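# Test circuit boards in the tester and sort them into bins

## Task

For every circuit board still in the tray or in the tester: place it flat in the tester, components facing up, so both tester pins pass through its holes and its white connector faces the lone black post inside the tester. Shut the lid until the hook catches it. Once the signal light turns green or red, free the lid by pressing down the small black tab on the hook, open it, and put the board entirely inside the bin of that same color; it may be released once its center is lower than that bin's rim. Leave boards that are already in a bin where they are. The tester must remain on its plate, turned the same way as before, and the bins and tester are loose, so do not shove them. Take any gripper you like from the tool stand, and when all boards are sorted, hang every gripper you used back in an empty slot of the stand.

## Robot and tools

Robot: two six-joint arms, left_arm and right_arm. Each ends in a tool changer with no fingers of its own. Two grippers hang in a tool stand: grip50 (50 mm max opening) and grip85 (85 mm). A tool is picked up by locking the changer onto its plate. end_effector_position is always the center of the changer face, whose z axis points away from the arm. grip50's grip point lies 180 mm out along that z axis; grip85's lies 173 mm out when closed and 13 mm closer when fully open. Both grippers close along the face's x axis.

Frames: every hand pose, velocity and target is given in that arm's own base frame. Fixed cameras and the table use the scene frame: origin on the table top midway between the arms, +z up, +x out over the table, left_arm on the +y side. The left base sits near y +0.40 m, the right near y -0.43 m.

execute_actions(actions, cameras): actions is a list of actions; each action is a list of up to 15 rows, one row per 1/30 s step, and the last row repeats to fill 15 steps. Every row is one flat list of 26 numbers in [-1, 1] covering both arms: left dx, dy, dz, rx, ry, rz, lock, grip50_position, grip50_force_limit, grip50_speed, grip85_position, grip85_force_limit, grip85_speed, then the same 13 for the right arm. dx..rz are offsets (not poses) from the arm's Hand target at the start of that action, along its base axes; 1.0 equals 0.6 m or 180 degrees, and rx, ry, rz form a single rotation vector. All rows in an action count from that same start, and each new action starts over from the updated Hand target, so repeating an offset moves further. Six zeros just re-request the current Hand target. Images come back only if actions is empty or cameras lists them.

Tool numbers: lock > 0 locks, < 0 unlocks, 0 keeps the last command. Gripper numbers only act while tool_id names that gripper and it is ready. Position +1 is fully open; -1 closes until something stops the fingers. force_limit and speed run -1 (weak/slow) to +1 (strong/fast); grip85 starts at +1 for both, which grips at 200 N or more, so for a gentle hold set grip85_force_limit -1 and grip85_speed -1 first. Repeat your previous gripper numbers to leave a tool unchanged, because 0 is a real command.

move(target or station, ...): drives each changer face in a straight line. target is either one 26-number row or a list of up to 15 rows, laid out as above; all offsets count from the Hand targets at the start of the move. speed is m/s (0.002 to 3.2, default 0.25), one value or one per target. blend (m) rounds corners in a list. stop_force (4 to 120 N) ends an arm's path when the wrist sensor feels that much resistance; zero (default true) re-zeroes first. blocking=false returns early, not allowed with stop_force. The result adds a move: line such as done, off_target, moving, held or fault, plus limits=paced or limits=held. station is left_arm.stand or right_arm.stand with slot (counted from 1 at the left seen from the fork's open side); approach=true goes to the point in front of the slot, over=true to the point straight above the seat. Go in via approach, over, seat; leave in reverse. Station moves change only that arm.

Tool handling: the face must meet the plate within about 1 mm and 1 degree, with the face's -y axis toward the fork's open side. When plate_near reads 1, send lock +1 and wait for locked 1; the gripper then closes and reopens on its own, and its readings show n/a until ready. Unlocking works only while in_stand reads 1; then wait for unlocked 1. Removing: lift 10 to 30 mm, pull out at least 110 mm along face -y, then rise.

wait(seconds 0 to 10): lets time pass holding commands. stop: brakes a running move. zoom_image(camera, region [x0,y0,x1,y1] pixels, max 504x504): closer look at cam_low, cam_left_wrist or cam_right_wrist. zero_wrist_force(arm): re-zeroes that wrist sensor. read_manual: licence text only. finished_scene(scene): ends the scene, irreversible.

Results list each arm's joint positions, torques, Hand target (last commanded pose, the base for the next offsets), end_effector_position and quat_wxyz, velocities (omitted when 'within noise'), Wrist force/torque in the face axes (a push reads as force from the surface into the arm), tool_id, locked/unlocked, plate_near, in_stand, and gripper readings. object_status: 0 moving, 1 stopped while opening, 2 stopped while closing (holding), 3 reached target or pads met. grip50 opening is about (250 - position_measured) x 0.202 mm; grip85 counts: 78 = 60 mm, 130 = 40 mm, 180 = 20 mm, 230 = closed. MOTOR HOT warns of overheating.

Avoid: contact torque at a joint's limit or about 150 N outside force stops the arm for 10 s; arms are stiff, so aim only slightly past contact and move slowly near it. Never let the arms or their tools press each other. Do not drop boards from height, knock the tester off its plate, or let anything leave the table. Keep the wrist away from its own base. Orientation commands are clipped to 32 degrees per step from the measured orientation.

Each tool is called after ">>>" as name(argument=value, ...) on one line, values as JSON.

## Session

>>> execute_actions(actions=[])

Scene clock: 0.00 s.
left_arm: end_effector_position=(+0.6183, +0.2670, +0.3057) locked=0 unlocked=1 plate_near=0 in_stand=0 unlock_refused=0 tool_id=none grip50_position_measured=n/a grip50_object_status=n/a grip85_position_measured=n/a grip85_object_status=n/a end_effector_quat_wxyz=(+0.026, +0.991, +0.130, +0.008) | right_arm: end_effector_position=(+0.4264, +0.1865, +0.2211) locked=0 unlocked=1 plate_near=0 in_stand=0 unlock_refused=0 tool_id=none grip50_position_measured=n/a grip50_object_status=n/a grip85_position_measured=n/a grip85_object_status=n/a end_effector_quat_wxyz=(+0.282, -0.355, +0.891, -0.026)
Joint positions: left_arm=[0.161 -1.498 2.053 -2.141 -1.624 1.47] | right_arm=[-0.051 -1.752 2.71 -3.076 -1.389 -2.328]
Joint velocities: within noise
Joint torques (N m): no reading
Motor temperatures (°C): left_arm=[28 31 27 36 32 32] | right_arm=[25 30 31 32 31 28]
Wrist force (N): no reading
Wrist torque (N m): no reading
Wrist force, peak (N): no reading
Hand target: left_arm +0.6183, +0.2670, +0.3057; +0.026, +0.991, +0.130, +0.008 | right_arm +0.4264, +0.1865, +0.2211; +0.282, -0.355, +0.891, -0.026
Tool commands: left_gripper/lock=+0.0 left_gripper/grip50_position=+1.0 left_gripper/grip50_force_limit=+1.0 left_gripper/grip50_speed=+1.0 left_gripper/grip85_position=+1.0 left_gripper/grip85_force_limit=+1.0 left_gripper/grip85_speed=+1.0 right_gripper/lock=+0.0 right_gripper/grip50_position=+1.0 right_gripper/grip50_force_limit=+1.0 right_gripper/grip50_speed=+1.0 right_gripper/grip85_position=+1.0 right_gripper/grip85_force_limit=+1.0 right_gripper/grip85_speed=+1.0
camera_calibration:
cam_left_wrist: T_world_to_cam=[[0.970084, 0.242624, 0.00841677, -0.658737], [0.21758, -0.884281, 0.413166, 0.0275907], [0.107687, -0.398975, -0.910617, 0.355281], [0, 0, 0, 1]] pos_world=[0.594768, 0.325972, 0.31767]
cam_right_wrist: T_world_to_cam=[[-0.575164, -0.657265, -0.48702, 0.487858], [-0.77304, 0.631439, 0.0607829, 0.249674], [0.267573, 0.411446, -0.871273, 0.0452887], [0, 0, 0, 1]] pos_world=[0.461488, 0.144365, 0.26188]

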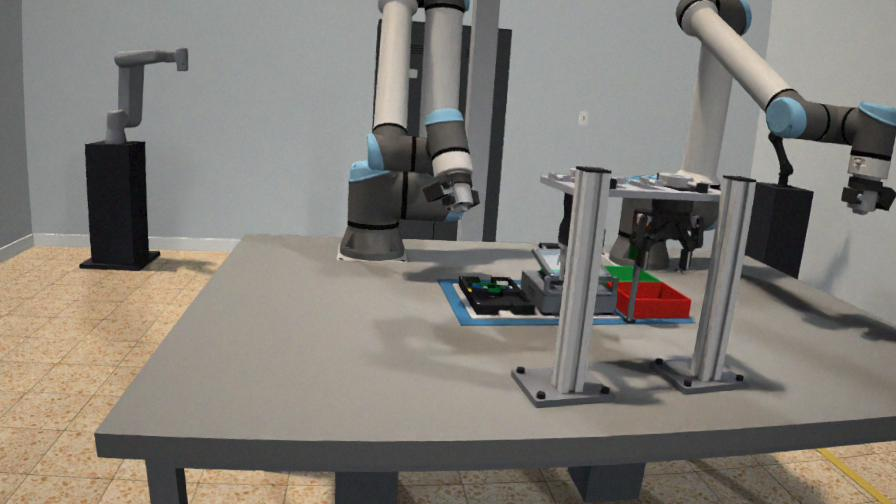

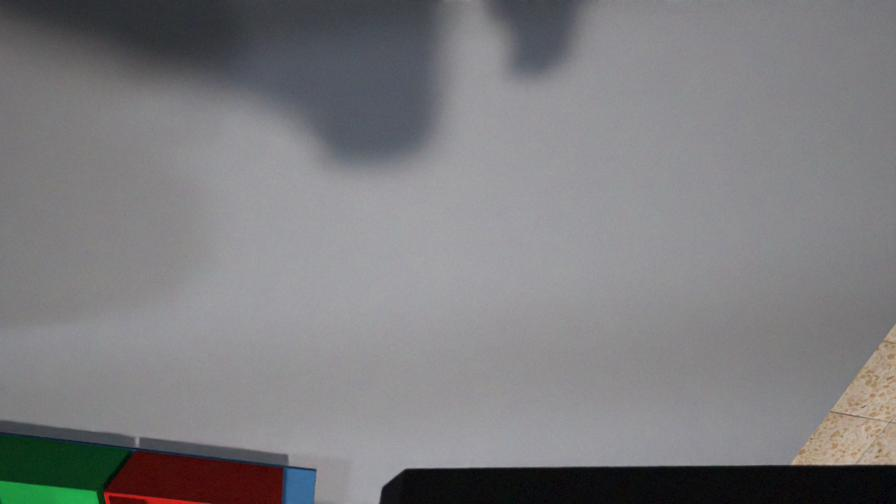

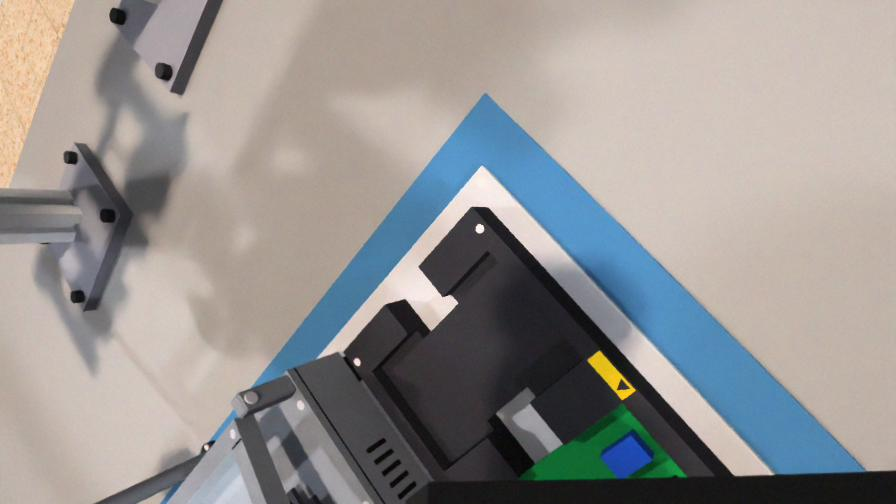

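>>> move(target=[[0,0,0,0,0,0,0,1,1,1,1,1,1,0,0,0.4,0,0,0,0,1,1,1,1,1,1],[0,0,0,0,0,0,0,1,1,1,1,1,1,0.1193,0.4108,0.6648,0.1772,0.1472,-0.7166,0,1,1,1,1,1,1]], speed=[0.4,0.5], blend=[0.08,0], cameras=["all"])

>>> zoom_image(camera="cam_right_wrist", region=[250, 0, 700, 300])

>>> zoom_image(camera="cam_low", region=[430, 150, 770, 410])

Scene clock: 27.63 s.
left_arm: end_effector_position=(+0.6183, +0.2670, +0.3057) locked=0 unlocked=1 plate_near=0 in_stand=0 unlock_refused=0 tool_id=none grip50_position_measured=n/a grip50_object_status=n/a grip85_position_measured=n/a grip85_object_status=n/a end_effector_quat_wxyz=(+0.026, +0.991, +0.130, +0.008) | right_arm: end_effector_position=(+0.4980, +0.4330, +0.6199) locked=0 unlocked=1 plate_near=0 in_stand=0 unlock_refused=0 tool_id=none grip50_position_measured=n/a grip50_object_status=n/a grip85_position_measured=n/a grip85_object_status=n/a end_effector_quat_wxyz=(+0.000, +0.708, +0.707, +0.000)
Joint positions: left_arm=[0.161 -1.498 2.053 -2.141 -1.624 1.47] | right_arm=[0.449 -1.66 1.632 -1.543 -1.571 0.45]
Joint torques (N m): left_arm=[3.29 -49.82 -51.68 -4.99 -1.32 0.9] | right_arm=[-14.39 -65.48 -57.09 -9.06 0.74 1.8]
Wrist force (N): left_arm=[0.0 0.3 -0.1] | right_arm=[-1.2 0.0 0.9]
Wrist torque (N m): left_arm=[0.02 0.00 0.00] | right_arm=[0.12 0.03 0.10]
Wrist force, peak (N): left_arm=[0.4 0.4 -0.2] | right_arm=[3.2 1.6 6.3]
Hand target: left_arm +0.6183, +0.2670, +0.3057; +0.026, +0.991, +0.130, +0.008 | right_arm +0.4980, +0.4329, +0.6200; +0.000, +0.708, +0.707, +0.000
Off the commanded pose: left_arm 0.000 m, 0 deg | right_arm 0.000 m, 0 deg.
move: done
camera_calibration:
cam_left_wrist: T_world_to_cam=[[0.970084, 0.242624, 0.00841677, -0.658737], [0.21758, -0.884281, 0.413166, 0.0275907], [0.107687, -0.398975, -0.910617, 0.355281], [0, 0, 0, 1]] pos_world=[0.594768, 0.325972, 0.31767]
cam_right_wrist: T_world_to_cam=[[-0.0150152, 0.999854, -0.00820185, -0.408021], [0.934153, 0.0169527, 0.35647, -0.642164], [0.356557, -0.00230932, -0.934271, 0.446031], [0, 0, 0, 1]] pos_world=[0.434718, 0.419878, 0.64228]

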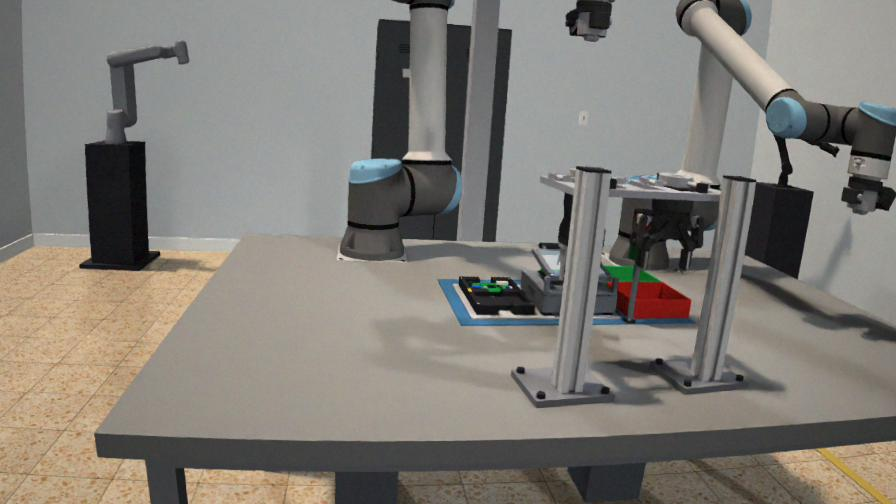

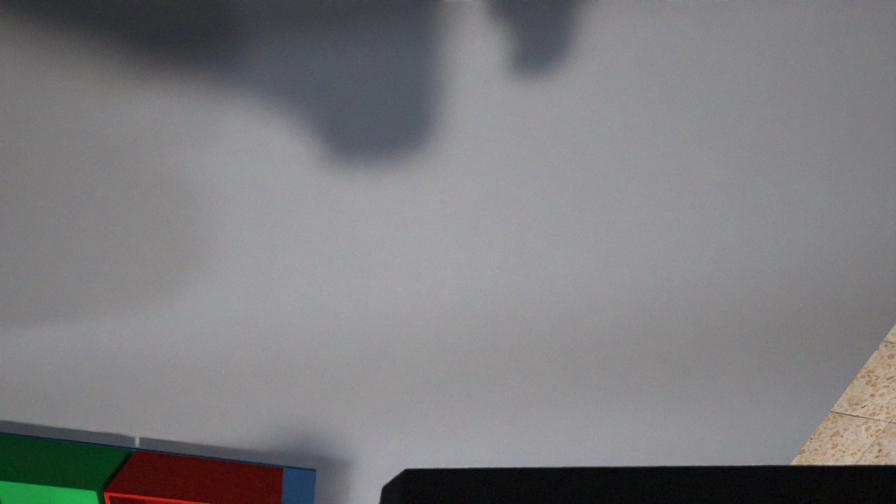

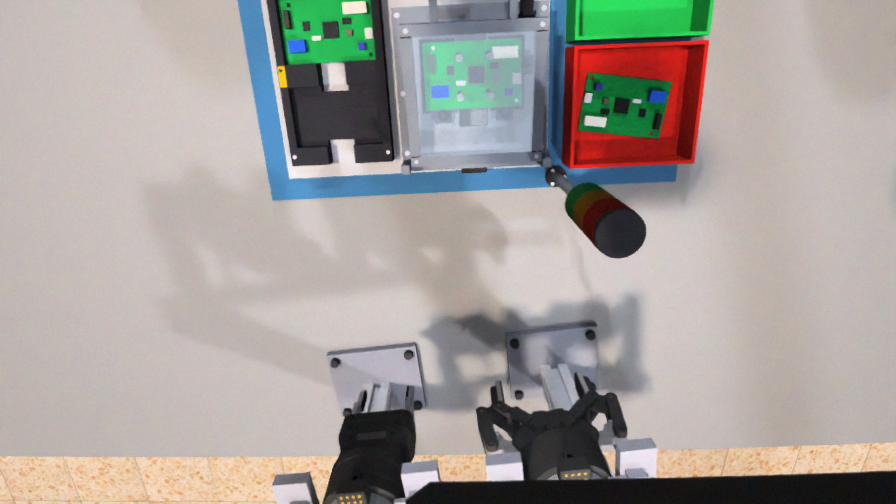

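Scaled by 1.120 from the camera's 896x504 image, which has a finer 1280x720 frame.

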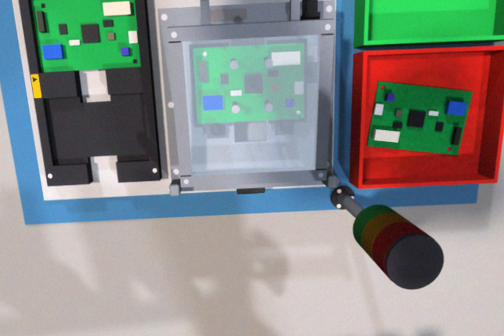

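Scaled by 1.482 from the camera's 896x504 image, which has a finer 1280x720 frame.

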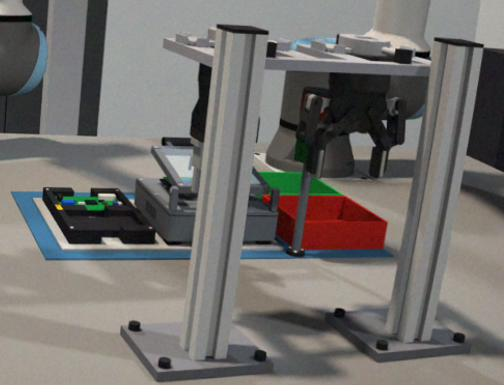

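>>> move(target=[0,0,0,0,0,0,0,1,1,1,1,1,1,-0.2833,0.0,-0.2833,0,0,0,0,1,1,1,1,1,1], speed=0.4, cameras=["cam_right_wrist"])

>>> zoom_image(camera="cam_right_wrist", region=[350, 60, 650, 330])

>>> zoom_image(camera="cam_right_wrist", region=[200, 60, 450, 330])

Scene clock: 47.67 s.
left_arm: end_effector_position=(+0.6183, +0.2670, +0.3057) locked=0 unlocked=1 plate_near=0 in_stand=0 unlock_refused=0 tool_id=none grip50_position_measured=n/a grip50_object_status=n/a grip85_position_measured=n/a grip85_object_status=n/a end_effector_quat_wxyz=(+0.026, +0.991, +0.130, +0.008) | right_arm: end_effector_position=(+0.3281, +0.4330, +0.4502) locked=0 unlocked=1 plate_near=0 in_stand=0 unlock_refused=0 tool_id=none grip50_position_measured=n/a grip50_object_status=n/a grip85_position_measured=n/a grip85_object_status=n/a end_effector_quat_wxyz=(+0.000, +0.708, +0.707, +0.000)
Joint positions: left_arm=[0.161 -1.498 2.053 -2.141 -1.624 1.47] | right_arm=[0.596 -1.837 2.075 -1.81 -1.571 0.598]
Joint torques (N m): left_arm=[5.27 -48 -53.19 -4.73 -2.05 1.22] | right_arm=[7.26 -26.74 -47.95 -5.15 -2.37 1.83]
Wrist force (N): left_arm=[0.2 0.1 0.0] | right_arm=[-1.7 0.1 1.1]
Wrist torque (N m): left_arm=[0.01 -0.01 0.00] | right_arm=[0.16 0.10 0.22]
Wrist force, peak (N): left_arm=[0.3 0.2 -0.5] | right_arm=[-1.6 -4.3 5.6]
Hand target: left_arm +0.6183, +0.2670, +0.3057; +0.026, +0.991, +0.130, +0.008 | right_arm +0.3280, +0.4329, +0.4500; +0.000, +0.708, +0.707, +0.000
Off the commanded pose: left_arm 0.000 m, 0 deg | right_arm 0.000 m, 0 deg.
move: done
camera_calibration:
cam_right_wrist: T_world_to_cam=[[-0.0148953, 0.999857, -0.00794799, -0.412117], [0.934076, 0.0167507, 0.356682, -0.422952], [0.356764, -0.00211114, -0.934192, 0.347889], [0, 0, 0, 1]] pos_world=[0.264816, 0.419877, 0.472578]
Images, in order (width x height): cam_right_wrist 896x504.

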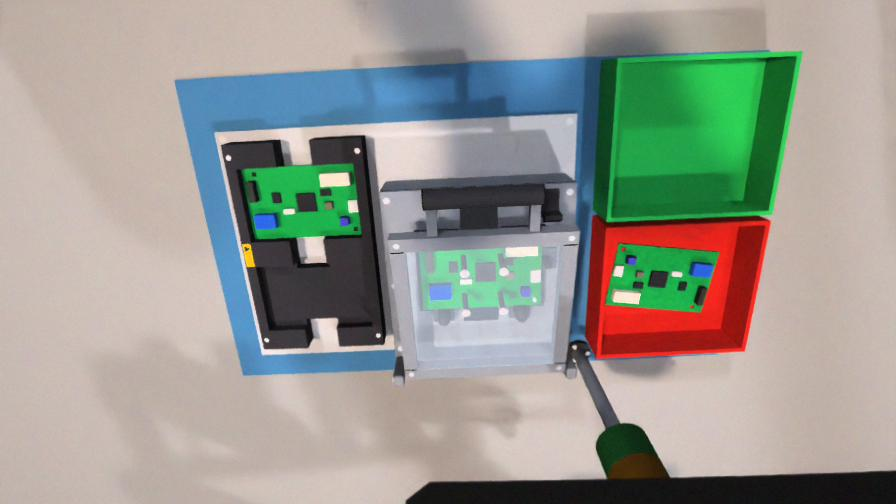

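Scaled by 1.680 from the camera's 896x504 image, which has a finer 1280x720 frame.

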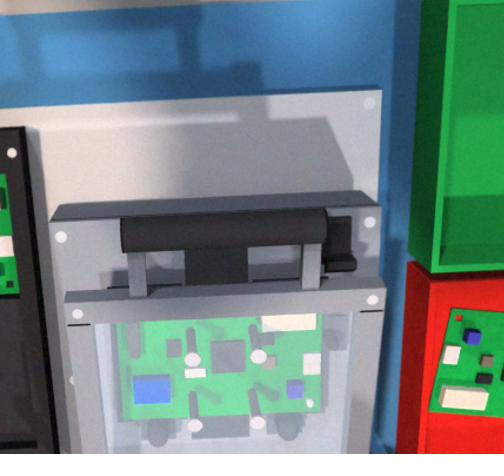

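Scaled by 1.867 from the camera's 896x504 image, which has a finer 1280x720 frame.

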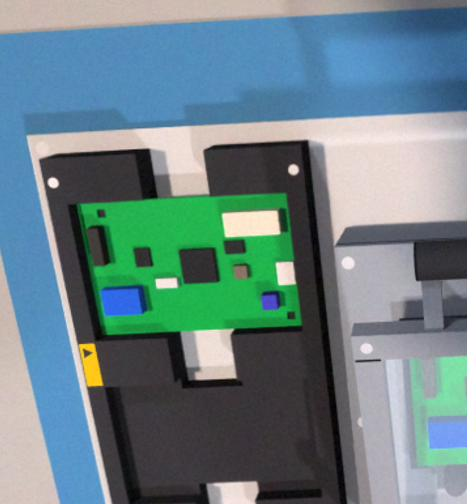

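>>> zoom_image(camera="cam_right_wrist", region=[400, 220, 560, 340])

>>> zoom_image(camera="cam_right_wrist", region=[380, 170, 600, 250])

Scaled by 3.150 from the camera's 896x504 image, which has a finer 1280x720 frame.

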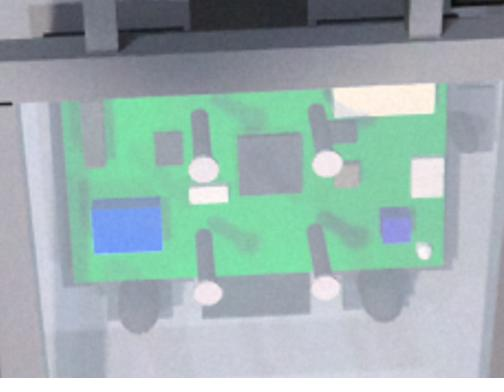

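Scaled by 2.291 from the camera's 896x504 image, which has a finer 1280x720 frame.

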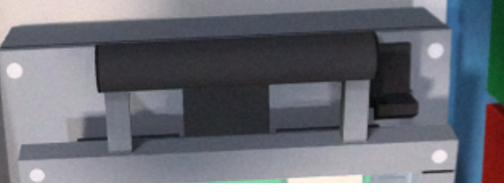

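>>> move(station="right_arm.stand", slot=1, approach=true, speed=0.4)

>>> move(station="right_arm.stand", slot=1, over=true, speed=0.2, cameras=["cam_right_wrist","cam_low"])

Scene clock: 105.53 s.
left_arm: end_effector_position=(+0.6183, +0.2670, +0.3057) locked=0 unlocked=1 plate_near=0 in_stand=0 unlock_refused=0 tool_id=none grip50_position_measured=n/a grip50_object_status=n/a grip85_position_measured=n/a grip85_object_status=n/a end_effector_quat_wxyz=(+0.026, +0.991, +0.130, +0.008) | right_arm: end_effector_position=(+0.6302, +0.5108, +0.3821) locked=0 unlocked=1 plate_near=0 in_stand=0 unlock_refused=0 tool_id=none grip50_position_measured=n/a grip50_object_status=n/a grip85_position_measured=n/a grip85_object_status=n/a end_effector_quat_wxyz=(+0.000, +0.666, +0.746, +0.000)
Joint positions: left_arm=[0.161 -1.498 2.053 -2.141 -1.624 1.47] | right_arm=[0.465 -1.34 1.713 -1.944 -1.571 0.352]
Joint torques (N m): left_arm=[6.67 -45.48 -55.4 -4.56 -2.64 1.67] | right_arm=[18.46 -57.26 -62.86 -3.79 1.95 -1.46]
Wrist force (N): left_arm=[-0.2 0.2 -0.1] | right_arm=[-1.4 0.3 1.5]
Wrist torque (N m): left_arm=[0.02 0.01 0.00] | right_arm=[0.15 0.07 -0.02]
Wrist force, peak (N): left_arm=[0.2 0.4 -0.4] | right_arm=[-0.8 6.9 2.2]
Hand target: left_arm +0.6183, +0.2670, +0.3057; +0.026, +0.991, +0.130, +0.008 | right_arm +0.6303, +0.5109, +0.3822; +0.000, +0.666, +0.746, +0.000
Tool commands: left_gripper/lock=+0.0 left_gripper/grip50_position=+1.0 left_gripper/grip50_force_limit=+1.0 left_gripper/grip50_speed=+1.0 left_gripper/grip85_position=+1.0 left_gripper/grip85_force_limit=+1.0 left_gripper/grip85_speed=+1.0 right_gripper/lock=+0.0 right_gripper/grip50_position=+1.0 right_gripper/grip50_force_limit=+1.0 right_gripper/grip50_speed=+1.0 right_gripper/grip85_position=+1.0 right_gripper/grip85_force_limit=+1.0 right_gripper/grip85_speed=+1.0
Off the commanded pose: right_arm 0.000 m, 0 deg.
move: done; to station right_arm.stand, slot 1, approach point

Scene clock: 106.73 s.
left_arm: end_effector_position=(+0.6183, +0.2670, +0.3057) locked=0 unlocked=1 plate_near=0 in_stand=0 unlock_refused=0 tool_id=none grip50_position_measured=n/a grip50_object_status=n/a grip85_position_measured=n/a grip85_object_status=n/a end_effector_quat_wxyz=(+0.026, +0.991, +0.130, +0.008) | right_arm: end_effector_position=(+0.7693, +0.5268, +0.3823) locked=0 unlocked=1 plate_near=0 in_stand=0 unlock_refused=0 tool_id=none grip50_position_measured=n/a grip50_object_status=n/a grip85_position_measured=n/a grip85_object_status=n/a end_effector_quat_wxyz=(+0.000, +0.666, +0.746, +0.000)
Joint positions: left_arm=[0.161 -1.498 2.053 -2.141 -1.624 1.47] | right_arm=[0.413 -1.15 1.453 -1.874 -1.571 0.299]
Joint torques (N m): left_arm=[6.03 -45.31 -56.08 -4.29 -2.51 1.78] | right_arm=[19.35 -75.83 -64.68 -8.83 -0.74 1.55]
Wrist force (N): left_arm=[0.2 0.1 -0.3] | right_arm=[-1.9 0.3 1.0]
Wrist torque (N m): left_arm=[0.01 -0.01 0.00] | right_arm=[0.14 0.11 0.08]
Wrist force, peak (N): left_arm=[0.1 0.1 -0.6] | right_arm=[-2.2 4.8 1.1]
Hand target: left_arm +0.6183, +0.2670, +0.3057; +0.026, +0.991, +0.130, +0.008 | right_arm +0.7693, +0.5269, +0.3824; +0.000, +0.666, +0.746, +0.000
Tool commands: left_gripper/lock=+0.0 left_gripper/grip50_position=+1.0 left_gripper/grip50_force_limit=+1.0 left_gripper/grip50_speed=+1.0 left_gripper/grip85_position=+1.0 left_gripper/grip85_force_limit=+1.0 left_gripper/grip85_speed=+1.0 right_gripper/lock=+0.0 right_gripper/grip50_position=+1.0 right_gripper/grip50_force_limit=+1.0 right_gripper/grip50_speed=+1.0 right_gripper/grip85_position=+1.0 right_gripper/grip85_force_limit=+1.0 right_gripper/grip85_speed=+1.0
Off the commanded pose: right_arm 0.000 m, 0 deg.
move: done; to station right_arm.stand, slot 1, over the seat
camera_calibration:
cam_right_wrist: T_world_to_cam=[[-0.129227, 0.991582, -0.00806468, -0.407544], [0.926156, 0.123598, 0.356313, -0.862541], [0.35431, 0.0385761, -0.934332, 0.107811], [0, 0, 0, 1]] pos_world=[0.707983, 0.506563, 0.404779]
Images, in order (width x height): cam_low 896x504, cam_right_wrist 896x504.

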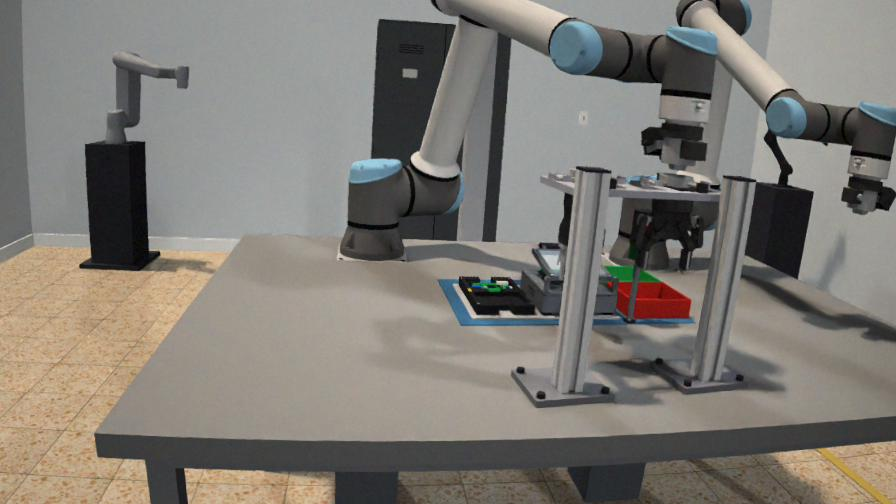

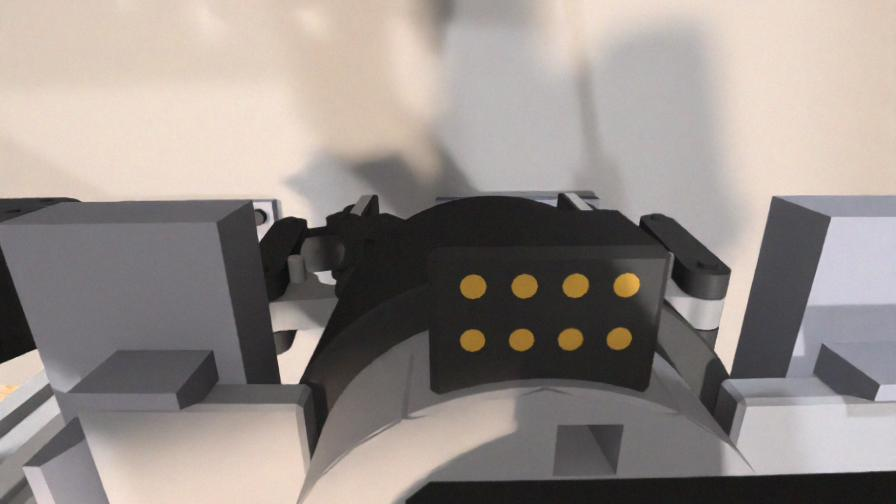

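>>> move(target=[0,0,0,0,0,0,0,1,1,1,1,1,1,-0.0008,-0.0012,-0.0367,0,0,0,0,1,1,1,1,1,1], speed=0.03, stop_force=25)

Scene clock: 120.23 s.
left_arm: end_effector_position=(+0.6183, +0.2670, +0.3057) locked=0 unlocked=1 plate_near=0 in_stand=0 unlock_refused=0 tool_id=none grip50_position_measured=n/a grip50_object_status=n/a grip85_position_measured=n/a grip85_object_status=n/a end_effector_quat_wxyz=(+0.026, +0.991, +0.130, +0.008) | right_arm: end_effector_position=(+0.7689, +0.5262, +0.3603) locked=0 unlocked=1 plate_near=1 in_stand=1 unlock_refused=0 tool_id=none grip50_position_measured=n/a grip50_object_status=n/a grip85_position_measured=n/a grip85_object_status=n/a end_effector_quat_wxyz=(+0.000, +0.666, +0.746, +0.000)
Joint positions: left_arm=[0.161 -1.498 2.053 -2.141 -1.624 1.47] | right_arm=[0.412 -1.139 1.478 -1.911 -1.571 0.299]
Joint torques (N m): left_arm=[7.78 -43 -57.9 -4.2 -3.14 2.09] | right_arm=[-14.58 -68.51 -37.45 -4.31 -1.82 -2.17]
Wrist force (N): left_arm=[0.1 0.0 -0.1] | right_arm=[-2.4 -3.2 -24.6]
Wrist torque (N m): left_arm=[0.00 -0.01 0.00] | right_arm=[0.86 -0.21 0.16]
Wrist force, peak (N): left_arm=[0.4 0.5 -0.5] | right_arm=[-2.3 -3.2 -24.7]
Hand target: left_arm +0.6183, +0.2670, +0.3057; +0.026, +0.991, +0.130, +0.008 | right_arm +0.7689, +0.5262, +0.3603; +0.000, +0.666, +0.746, +0.000
Off the commanded pose: left_arm 0.000 m, 0 deg | right_arm 0.000 m, 0 deg.
move: contact (right_arm)

>>> move(target=[0,0,0,0,0,0,0,1,1,1,1,1,1,0,0,0,0,0,0,1,1,1,1,1,-1,-1])

>>> wait(seconds=1)

>>> move(target=[[0,0,0,0,0,0,0,1,1,1,1,1,1,0,0,0.0417,0,0,0,0,1,1,1,1,-1,-1],[0,0,0,0,0,0,0,1,1,1,1,1,1,-0.19,-0.0216,0.0417,0,0,0,0,1,1,1,1,-1,-1],[0,0,0,0,0,0,0,1,1,1,1,1,1,-0.19,-0.0216,0.25,0,0,0,0,1,1,1,1,-1,-1]], speed=[0.08,0.15,0.3], cameras=["cam_right_wrist"])

Scene clock: 128.43 s.
left_arm: end_effector_position=(+0.6183, +0.2670, +0.3057) locked=0 unlocked=1 plate_near=0 in_stand=0 unlock_refused=0 tool_id=none grip50_position_measured=n/a grip50_object_status=n/a grip85_position_measured=n/a grip85_object_status=n/a end_effector_quat_wxyz=(+0.026, +0.991, +0.130, +0.008) | right_arm: end_effector_position=(+0.7689, +0.5262, +0.3603) locked=0 unlocked=0 plate_near=1 in_stand=1 unlock_refused=0 tool_id=none grip50_position_measured=n/a grip50_object_status=n/a grip85_position_measured=n/a grip85_object_status=n/a end_effector_quat_wxyz=(+0.000, +0.666, +0.746, +0.000)
Joint positions: left_arm=[0.161 -1.498 2.053 -2.141 -1.624 1.47] | right_arm=[0.412 -1.139 1.478 -1.911 -1.571 0.299]
Joint torques (N m): left_arm=[9.36 -43.23 -59.31 -4.18 -3.09 2.08] | right_arm=[-11.38 -68.75 -29.78 -3.93 -1.7 -2.11]
Wrist force (N): left_arm=[-0.1 0.2 -0.2] | right_arm=[-2.9 -3.6 -24.7]
Wrist torque (N m): left_arm=[0.02 0.01 0.00] | right_arm=[0.83 -0.17 0.16]
Wrist force, peak (N): left_arm=[-0.1 0.4 -0.4] | right_arm=[-2.2 -3.8 -24.9]
Hand target: left_arm +0.6183, +0.2670, +0.3057; +0.026, +0.991, +0.130, +0.008 | right_arm +0.7689, +0.5262, +0.3603; +0.000, +0.666, +0.746, +0.000
Tool commands: left_gripper/lock=+0.0 left_gripper/grip50_position=+1.0 left_gripper/grip50_force_limit=+1.0 left_gripper/grip50_speed=+1.0 left_gripper/grip85_position=+1.0 left_gripper/grip85_force_limit=+1.0 left_gripper/grip85_speed=+1.0 right_gripper/lock=+0.0 right_gripper/grip50_position=+1.0 right_gripper/grip50_force_limit=+1.0 right_gripper/grip50_speed=+1.0 right_gripper/grip85_position=+1.0 right_gripper/grip85_force_limit=-1.0 right_gripper/grip85_speed=-1.0
Off the commanded pose: left_arm 0.000 m, 0 deg | right_arm 0.000 m, 0 deg.
move: done

Scene clock: 129.43 s.
left_arm: end_effector_position=(+0.6183, +0.2670, +0.3057) locked=0 unlocked=1 plate_near=0 in_stand=0 unlock_refused=0 tool_id=none grip50_position_measured=n/a grip50_object_status=n/a grip85_position_measured=n/a grip85_object_status=n/a end_effector_quat_wxyz=(+0.026, +0.991, +0.130, +0.008) | right_arm: end_effector_position=(+0.7689, +0.5262, +0.3603) locked=1 unlocked=0 plate_near=1 in_stand=1 unlock_refused=0 tool_id=grip85 grip50_position_measured=n/a grip50_object_status=n/a grip85_position_measured=n/a grip85_object_status=n/a end_effector_quat_wxyz=(+0.000, +0.666, +0.746, +0.000)
Joint positions: left_arm=[0.161 -1.498 2.053 -2.141 -1.624 1.47] | right_arm=[0.412 -1.139 1.478 -1.911 -1.571 0.299]
Joint torques (N m): left_arm=[9.03 -42.84 -59.54 -4.17 -3.17 2.04] | right_arm=[-13.17 -83.15 -41.13 -6.17 0.86 -2.17]
Wrist force (N): left_arm=[0.2 0.2 -0.2] | right_arm=[-0.3 0.4 -36.0]
Wrist torque (N m): left_arm=[0.02 -0.01 0.00] | right_arm=[0.88 -0.84 0.23]
Wrist force, peak (N): left_arm=[0.2 0.3 -0.5] | right_arm=[-1.0 0.3 -36.3]
Hand target: left_arm +0.6183, +0.2670, +0.3057; +0.026, +0.991, +0.130, +0.008 | right_arm +0.7689, +0.5262, +0.3603; +0.000, +0.666, +0.746, +0.000
Tool commands: left_gripper/lock=+0.0 left_gripper/grip50_position=+1.0 left_gripper/grip50_force_limit=+1.0 left_gripper/grip50_speed=+1.0 left_gripper/grip85_position=+1.0 left_gripper/grip85_force_limit=+1.0 left_gripper/grip85_speed=+1.0 right_gripper/lock=+0.0 right_gripper/grip50_position=+1.0 right_gripper/grip50_force_limit=+1.0 right_gripper/grip50_speed=+1.0 right_gripper/grip85_position=+1.0 right_gripper/grip85_force_limit=-1.0 right_gripper/grip85_speed=-1.0
Off the commanded pose: left_arm 0.000 m, 0 deg | right_arm 0.000 m, 0 deg.
wait: 1.00 s; at rest by 0.20 s

Scene clock: 132.10 s.
left_arm: end_effector_position=(+0.6183, +0.2670, +0.3057) locked=0 unlocked=1 plate_near=0 in_stand=0 unlock_refused=0 tool_id=none grip50_position_measured=n/a grip50_object_status=n/a grip85_position_measured=n/a grip85_object_status=n/a end_effector_quat_wxyz=(+0.026, +0.991, +0.130, +0.008) | right_arm: end_effector_position=(+0.6548, +0.5133, +0.5101) locked=1 unlocked=0 plate_near=1 in_stand=0 unlock_refused=0 tool_id=grip85 grip50_position_measured=n/a grip50_object_status=n/a grip85_position_measured=n/a grip85_object_status=n/a end_effector_quat_wxyz=(+0.000, +0.666, +0.746, +0.000)
Joint positions: left_arm=[0.161 -1.498 2.053 -2.141 -1.624 1.47] | right_arm=[0.454 -1.36 1.506 -1.717 -1.571 0.341]
Joint torques (N m): left_arm=[8.75 -44.08 -59.9 -4.2 -3.05 1.95] | right_arm=[-13.85 -75.41 -72.94 -4.07 -2.51 -1.13]
Wrist force (N): left_arm=[0.1 0.1 -0.1] | right_arm=[-1.5 0.5 1.0]
Wrist torque (N m): left_arm=[0.00 0.00 0.00] | right_arm=[0.14 0.06 0.06]
Wrist force, peak (N): left_arm=[0.3 0.5 -0.1] | right_arm=[-0.8 0.1 -35.8]
Hand target: left_arm +0.6183, +0.2670, +0.3057; +0.026, +0.991, +0.130, +0.008 | right_arm +0.6549, +0.5133, +0.5103; +0.000, +0.666, +0.746, +0.000
Off the commanded pose: left_arm 0.000 m, 0 deg | right_arm 0.000 m, 0 deg.
move: done
camera_calibration:
cam_right_wrist: T_world_to_cam=[[-0.129288, 0.991575, -0.00796058, -0.407826], [0.925922, 0.123593, 0.356922, -0.800625], [0.354899, 0.038775, -0.9341, 0.267706], [0, 0, 0, 1]] pos_world=[0.593581, 0.492962, 0.532578]
Images, in order (width x height): cam_right_wrist 896x504.

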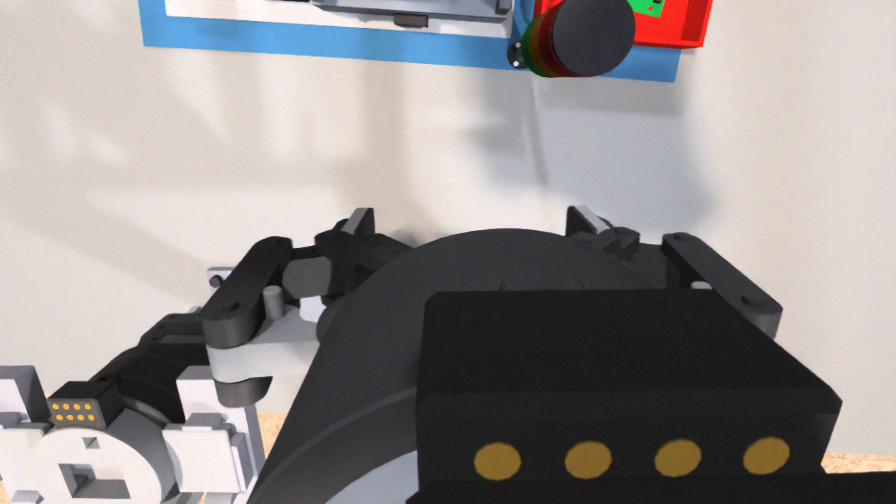

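>>> move(target=[[0,0,0,0,0,0,0,1,1,1,1,1,1,-0.3415,-0.0555,-0.0167,0,0,-0.4,1,1,1,1,-1,-1,0],[0,0,0,0,0,0,0,1,1,1,1,1,1,-0.5158,-0.1067,-0.2505,0,0,-0.5172,1,1,1,1,-1,-1,0]], speed=0.5, blend=[0.05,0], cameras=["cam_right_wrist","cam_low"])

>>> zoom_image(camera="cam_right_wrist", region=[400, 0, 750, 240])

>>> zoom_image(camera="cam_low", region=[500, 200, 660, 330])

Scene clock: 176.20 s.
left_arm: end_effector_position=(+0.6183, +0.2670, +0.3057) locked=0 unlocked=1 plate_near=0 in_stand=0 unlock_refused=0 tool_id=none grip50_position_measured=n/a grip50_object_status=n/a grip85_position_measured=n/a grip85_object_status=n/a end_effector_quat_wxyz=(+0.026, +0.991, +0.130, +0.008) | right_arm: end_effector_position=(+0.3454, +0.4493, +0.3601) locked=1 unlocked=0 plate_near=1 in_stand=0 unlock_refused=0 tool_id=grip85 grip50_position_measured=n/a grip50_object_status=n/a grip85_position_measured=232 grip85_object_status=3 end_effector_quat_wxyz=(+0.001, +1.000, +0.030, +0.000) end_effector_velocity=(-0.001, -0.001, -0.002) end_effector_angular_velocity=(-0.002, +0.003, -0.005)
Joint positions: left_arm=[0.161 -1.498 2.053 -2.141 -1.624 1.47] | right_arm=[0.603 -1.735 2.164 -2 -1.572 2.115]
Joint velocities: left_arm=[within noise] | right_arm=[0 0 0.003 0.001 0 0.005]
Joint torques (N m): left_arm=[9.54 -42.46 -59.49 -4.25 -3.25 1.99] | right_arm=[-14.85 -28.98 -53.86 -8.89 0.2 1.71]
Wrist force (N): left_arm=[0.0 0.0 -0.1] | right_arm=[-1.2 0.3 1.5]
Wrist torque (N m): left_arm=[0.00 0.01 0.00] | right_arm=[0.19 0.09 0.08]
Wrist force, peak (N): left_arm=[0.3 0.1 -0.7] | right_arm=[-7.8 1.5 9.3]
Hand target: left_arm +0.6183, +0.2670, +0.3057; +0.026, +0.991, +0.130, +0.008 | right_arm +0.3454, +0.4493, +0.3600; +0.001, +1.000, +0.030, +0.000
Tool commands: left_gripper/lock=+0.0 left_gripper/grip50_position=+1.0 left_gripper/grip50_force_limit=+1.0 left_gripper/grip50_speed=+1.0 left_gripper/grip85_position=+1.0 left_gripper/grip85_force_limit=+1.0 left_gripper/grip85_speed=+1.0 right_gripper/lock=+0.0 right_gripper/grip50_position=+1.0 right_gripper/grip50_force_limit=+1.0 right_gripper/grip50_speed=+1.0 right_gripper/grip85_position=-1.0 right_gripper/grip85_force_limit=-1.0 right_gripper/grip85_speed=+0.0
Off the commanded pose: left_arm 0.000 m, 0 deg | right_arm 0.000 m, 0 deg.
move: done
camera_calibration:
cam_right_wrist: T_world_to_cam=[[0.997091, 0.0758208, -0.00778423, -0.363266], [0.0736001, -0.931248, 0.356876, 0.315715], [0.0198096, -0.356411, -0.934119, 0.533205], [0, 0, 0, 1]] pos_world=[0.32841, 0.511592, 0.382578]
Images, in order (width x height): cam_low 896x504, cam_right_wrist 896x504.

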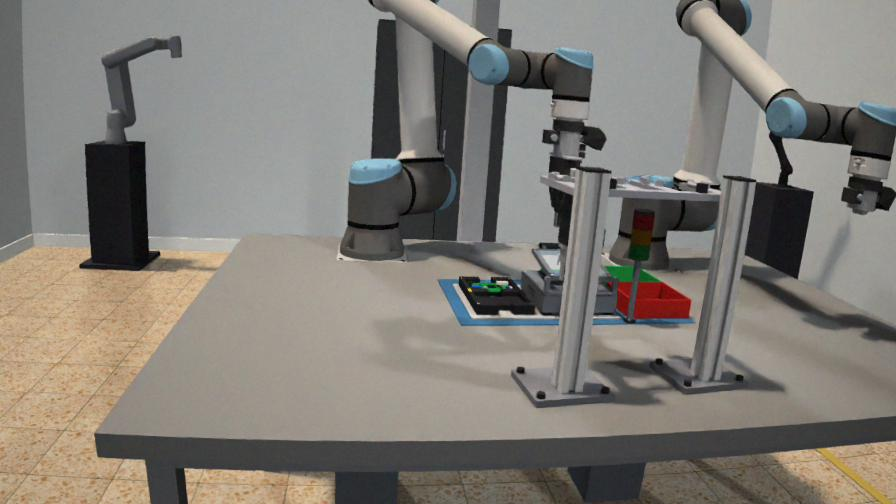

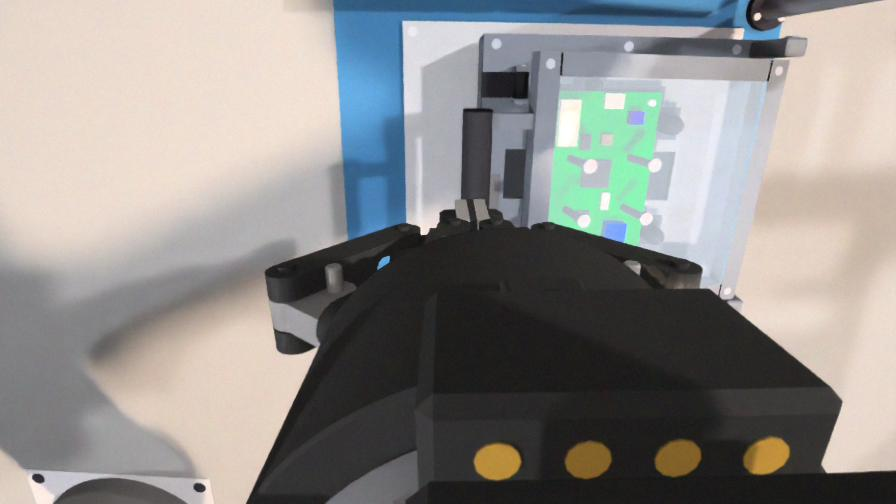

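Scaled by 1.440 from the camera's 896x504 image, which has a finer 1280x720 frame.

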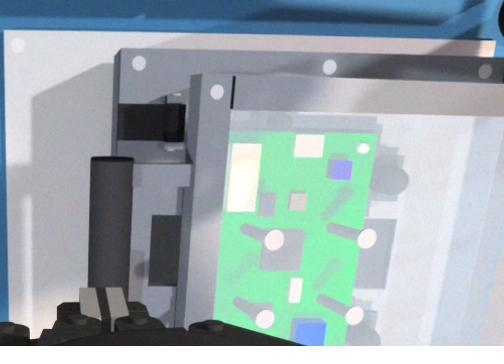

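Scaled by 3.150 from the camera's 896x504 image, which has a finer 1280x720 frame.

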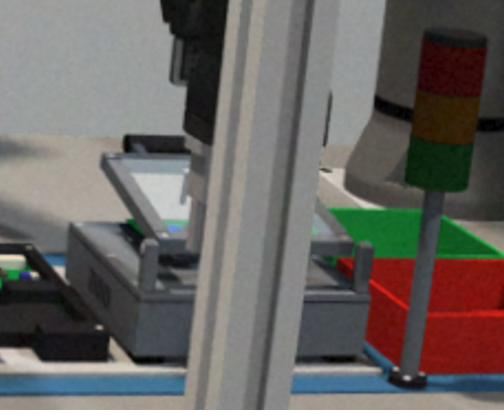

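>>> move(target=[0,0,0,0,0,0,0,1,1,1,1,1,1,0.0077,0.0003,-0.05,0,0,0,1,1,1,1,-1,-1,0], speed=0.15)

>>> move(target=[0,0,0,0,0,0,0,1,1,1,1,1,1,0,0,-0.0867,0,0,0,1,1,1,1,-1,-1,0], speed=0.03, stop_force=40, cameras=["cam_right_wrist","cam_low"])

>>> zoom_image(camera="cam_low", region=[500, 200, 660, 330])

>>> zoom_image(camera="cam_right_wrist", region=[400, 0, 750, 240])

Scene clock: 212.77 s.
left_arm: end_effector_position=(+0.6183, +0.2670, +0.3057) locked=0 unlocked=1 plate_near=0 in_stand=0 unlock_refused=0 tool_id=none grip50_position_measured=n/a grip50_object_status=n/a grip85_position_measured=n/a grip85_object_status=n/a end_effector_quat_wxyz=(+0.026, +0.991, +0.130, +0.008) | right_arm: end_effector_position=(+0.3501, +0.4494, +0.3299) locked=1 unlocked=0 plate_near=1 in_stand=0 unlock_refused=0 tool_id=grip85 grip50_position_measured=n/a grip50_object_status=n/a grip85_position_measured=232 grip85_object_status=3 end_effector_quat_wxyz=(+0.001, +1.000, +0.030, +0.000)
Joint positions: left_arm=[0.161 -1.498 2.053 -2.141 -1.624 1.47] | right_arm=[0.599 -1.703 2.197 -2.065 -1.572 2.11]
Joint torques (N m): left_arm=[8.52 -43.2 -59.66 -4.3 -3.12 2.16] | right_arm=[1.64 -61.55 -69.96 -3.25 1.81 0.75]
Wrist force (N): left_arm=[0.1 0.0 -0.2] | right_arm=[-1.6 0.5 0.8]
Wrist torque (N m): left_arm=[0.00 0.00 0.00] | right_arm=[0.21 0.14 0.21]
Wrist force, peak (N): left_arm=[0.2 0.4 -0.4] | right_arm=[-1.0 0.4 4.1]
Hand target: left_arm +0.6183, +0.2670, +0.3057; +0.026, +0.991, +0.130, +0.008 | right_arm +0.3500, +0.4494, +0.3300; +0.001, +1.000, +0.030, +0.000
Tool commands: left_gripper/lock=+0.0 left_gripper/grip50_position=+1.0 left_gripper/grip50_force_limit=+1.0 left_gripper/grip50_speed=+1.0 left_gripper/grip85_position=+1.0 left_gripper/grip85_force_limit=+1.0 left_gripper/grip85_speed=+1.0 right_gripper/lock=+0.0 right_gripper/grip50_position=+1.0 right_gripper/grip50_force_limit=+1.0 right_gripper/grip50_speed=+1.0 right_gripper/grip85_position=-1.0 right_gripper/grip85_force_limit=-1.0 right_gripper/grip85_speed=+0.0
Off the commanded pose: left_arm 0.000 m, 0 deg | right_arm 0.000 m, 0 deg.
move: done

Scene clock: 215.40 s.
left_arm: end_effector_position=(+0.6183, +0.2670, +0.3057) locked=0 unlocked=1 plate_near=0 in_stand=0 unlock_refused=0 tool_id=none grip50_position_measured=n/a grip50_object_status=n/a grip85_position_measured=n/a grip85_object_status=n/a end_effector_quat_wxyz=(+0.026, +0.991, +0.130, +0.008) | right_arm: end_effector_position=(+0.3500, +0.4495, +0.2894) locked=1 unlocked=0 plate_near=1 in_stand=0 unlock_refused=0 tool_id=grip85 grip50_position_measured=n/a grip50_object_status=n/a grip85_position_measured=232 grip85_object_status=3 end_effector_quat_wxyz=(+0.000, +1.000, +0.030, +0.000)
Joint positions: left_arm=[0.161 -1.498 2.053 -2.141 -1.624 1.47] | right_arm=[0.599 -1.66 2.243 -2.153 -1.572 2.11]
Joint torques (N m): left_arm=[8.32 -44.13 -59.92 -4.31 -3.05 2.04] | right_arm=[12.23 -46.34 -45.02 -6.36 -0.77 2.18]
Wrist force (N): left_arm=[0.1 0.1 -0.1] | right_arm=[0.0 -0.9 -28.5]
Wrist torque (N m): left_arm=[0.01 0.00 0.00] | right_arm=[0.44 0.52 0.19]
Wrist force, peak (N): left_arm=[0.4 0.3 -0.4] | right_arm=[-6.8 2.5 -81.5]
Hand target: left_arm +0.6183, +0.2670, +0.3057; +0.026, +0.991, +0.130, +0.008 | right_arm +0.3500, +0.4495, +0.2894; +0.000, +1.000, +0.030, +0.000 (not the last commanded pose)
Tool commands: left_gripper/lock=+0.0 left_gripper/grip50_position=+1.0 left_gripper/grip50_force_limit=+1.0 left_gripper/grip50_speed=+1.0 left_gripper/grip85_position=+1.0 left_gripper/grip85_force_limit=+1.0 left_gripper/grip85_speed=+1.0 right_gripper/lock=+0.0 right_gripper/grip50_position=+1.0 right_gripper/grip50_force_limit=+1.0 right_gripper/grip50_speed=+1.0 right_gripper/grip85_position=-1.0 right_gripper/grip85_force_limit=-1.0 right_gripper/grip85_speed=+0.0
Off the commanded pose: left_arm 0.000 m, 0 deg | right_arm 0.011 m, 0 deg.
move: contact (right_arm)
camera_calibration:
cam_right_wrist: T_world_to_cam=[[0.99711, 0.0755626, -0.00789257, -0.368359], [0.0733996, -0.931302, 0.356776, 0.340948], [0.0196086, -0.356325, -0.934156, 0.467082], [0, 0, 0, 1]] pos_world=[0.333111, 0.511792, 0.311778]
Images, in order (width x height): cam_low 896x504, cam_right_wrist 896x504.

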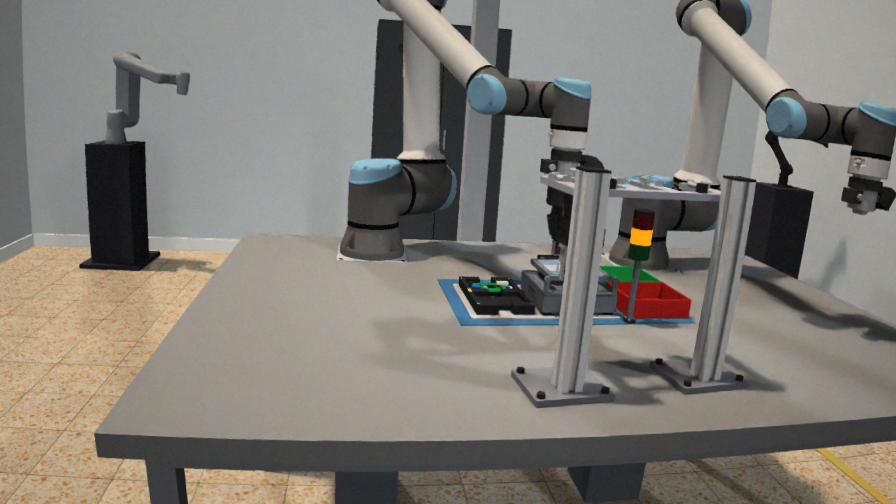

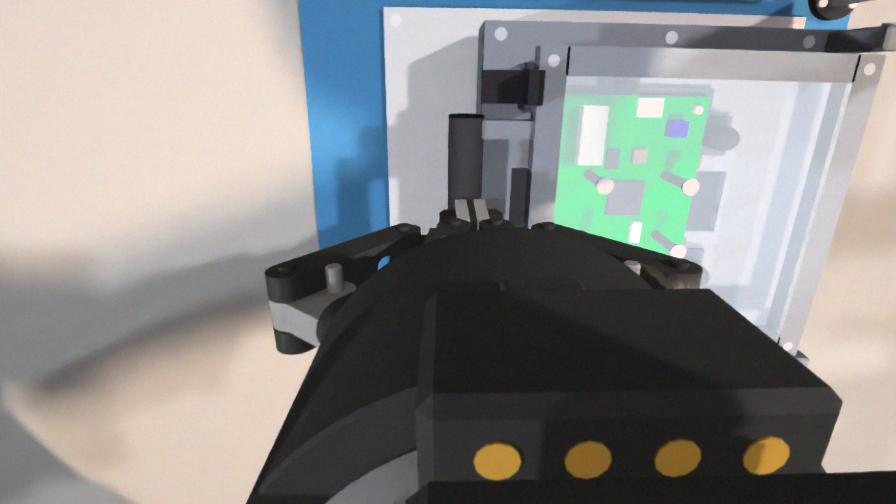

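Scaled by 3.150 from the camera's 896x504 image, which has a finer 1280x720 frame.

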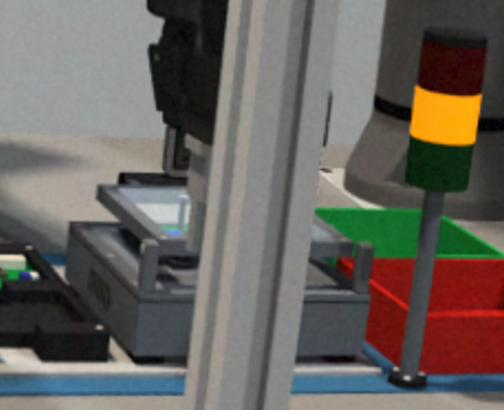

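Scaled by 1.440 from the camera's 896x504 image, which has a finer 1280x720 frame.

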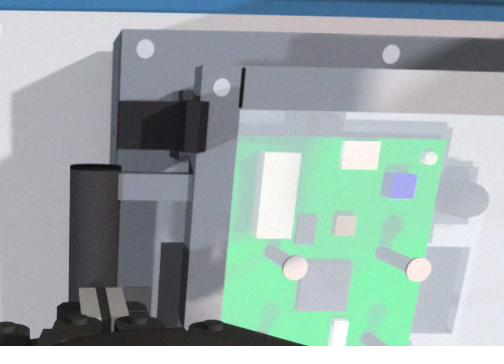

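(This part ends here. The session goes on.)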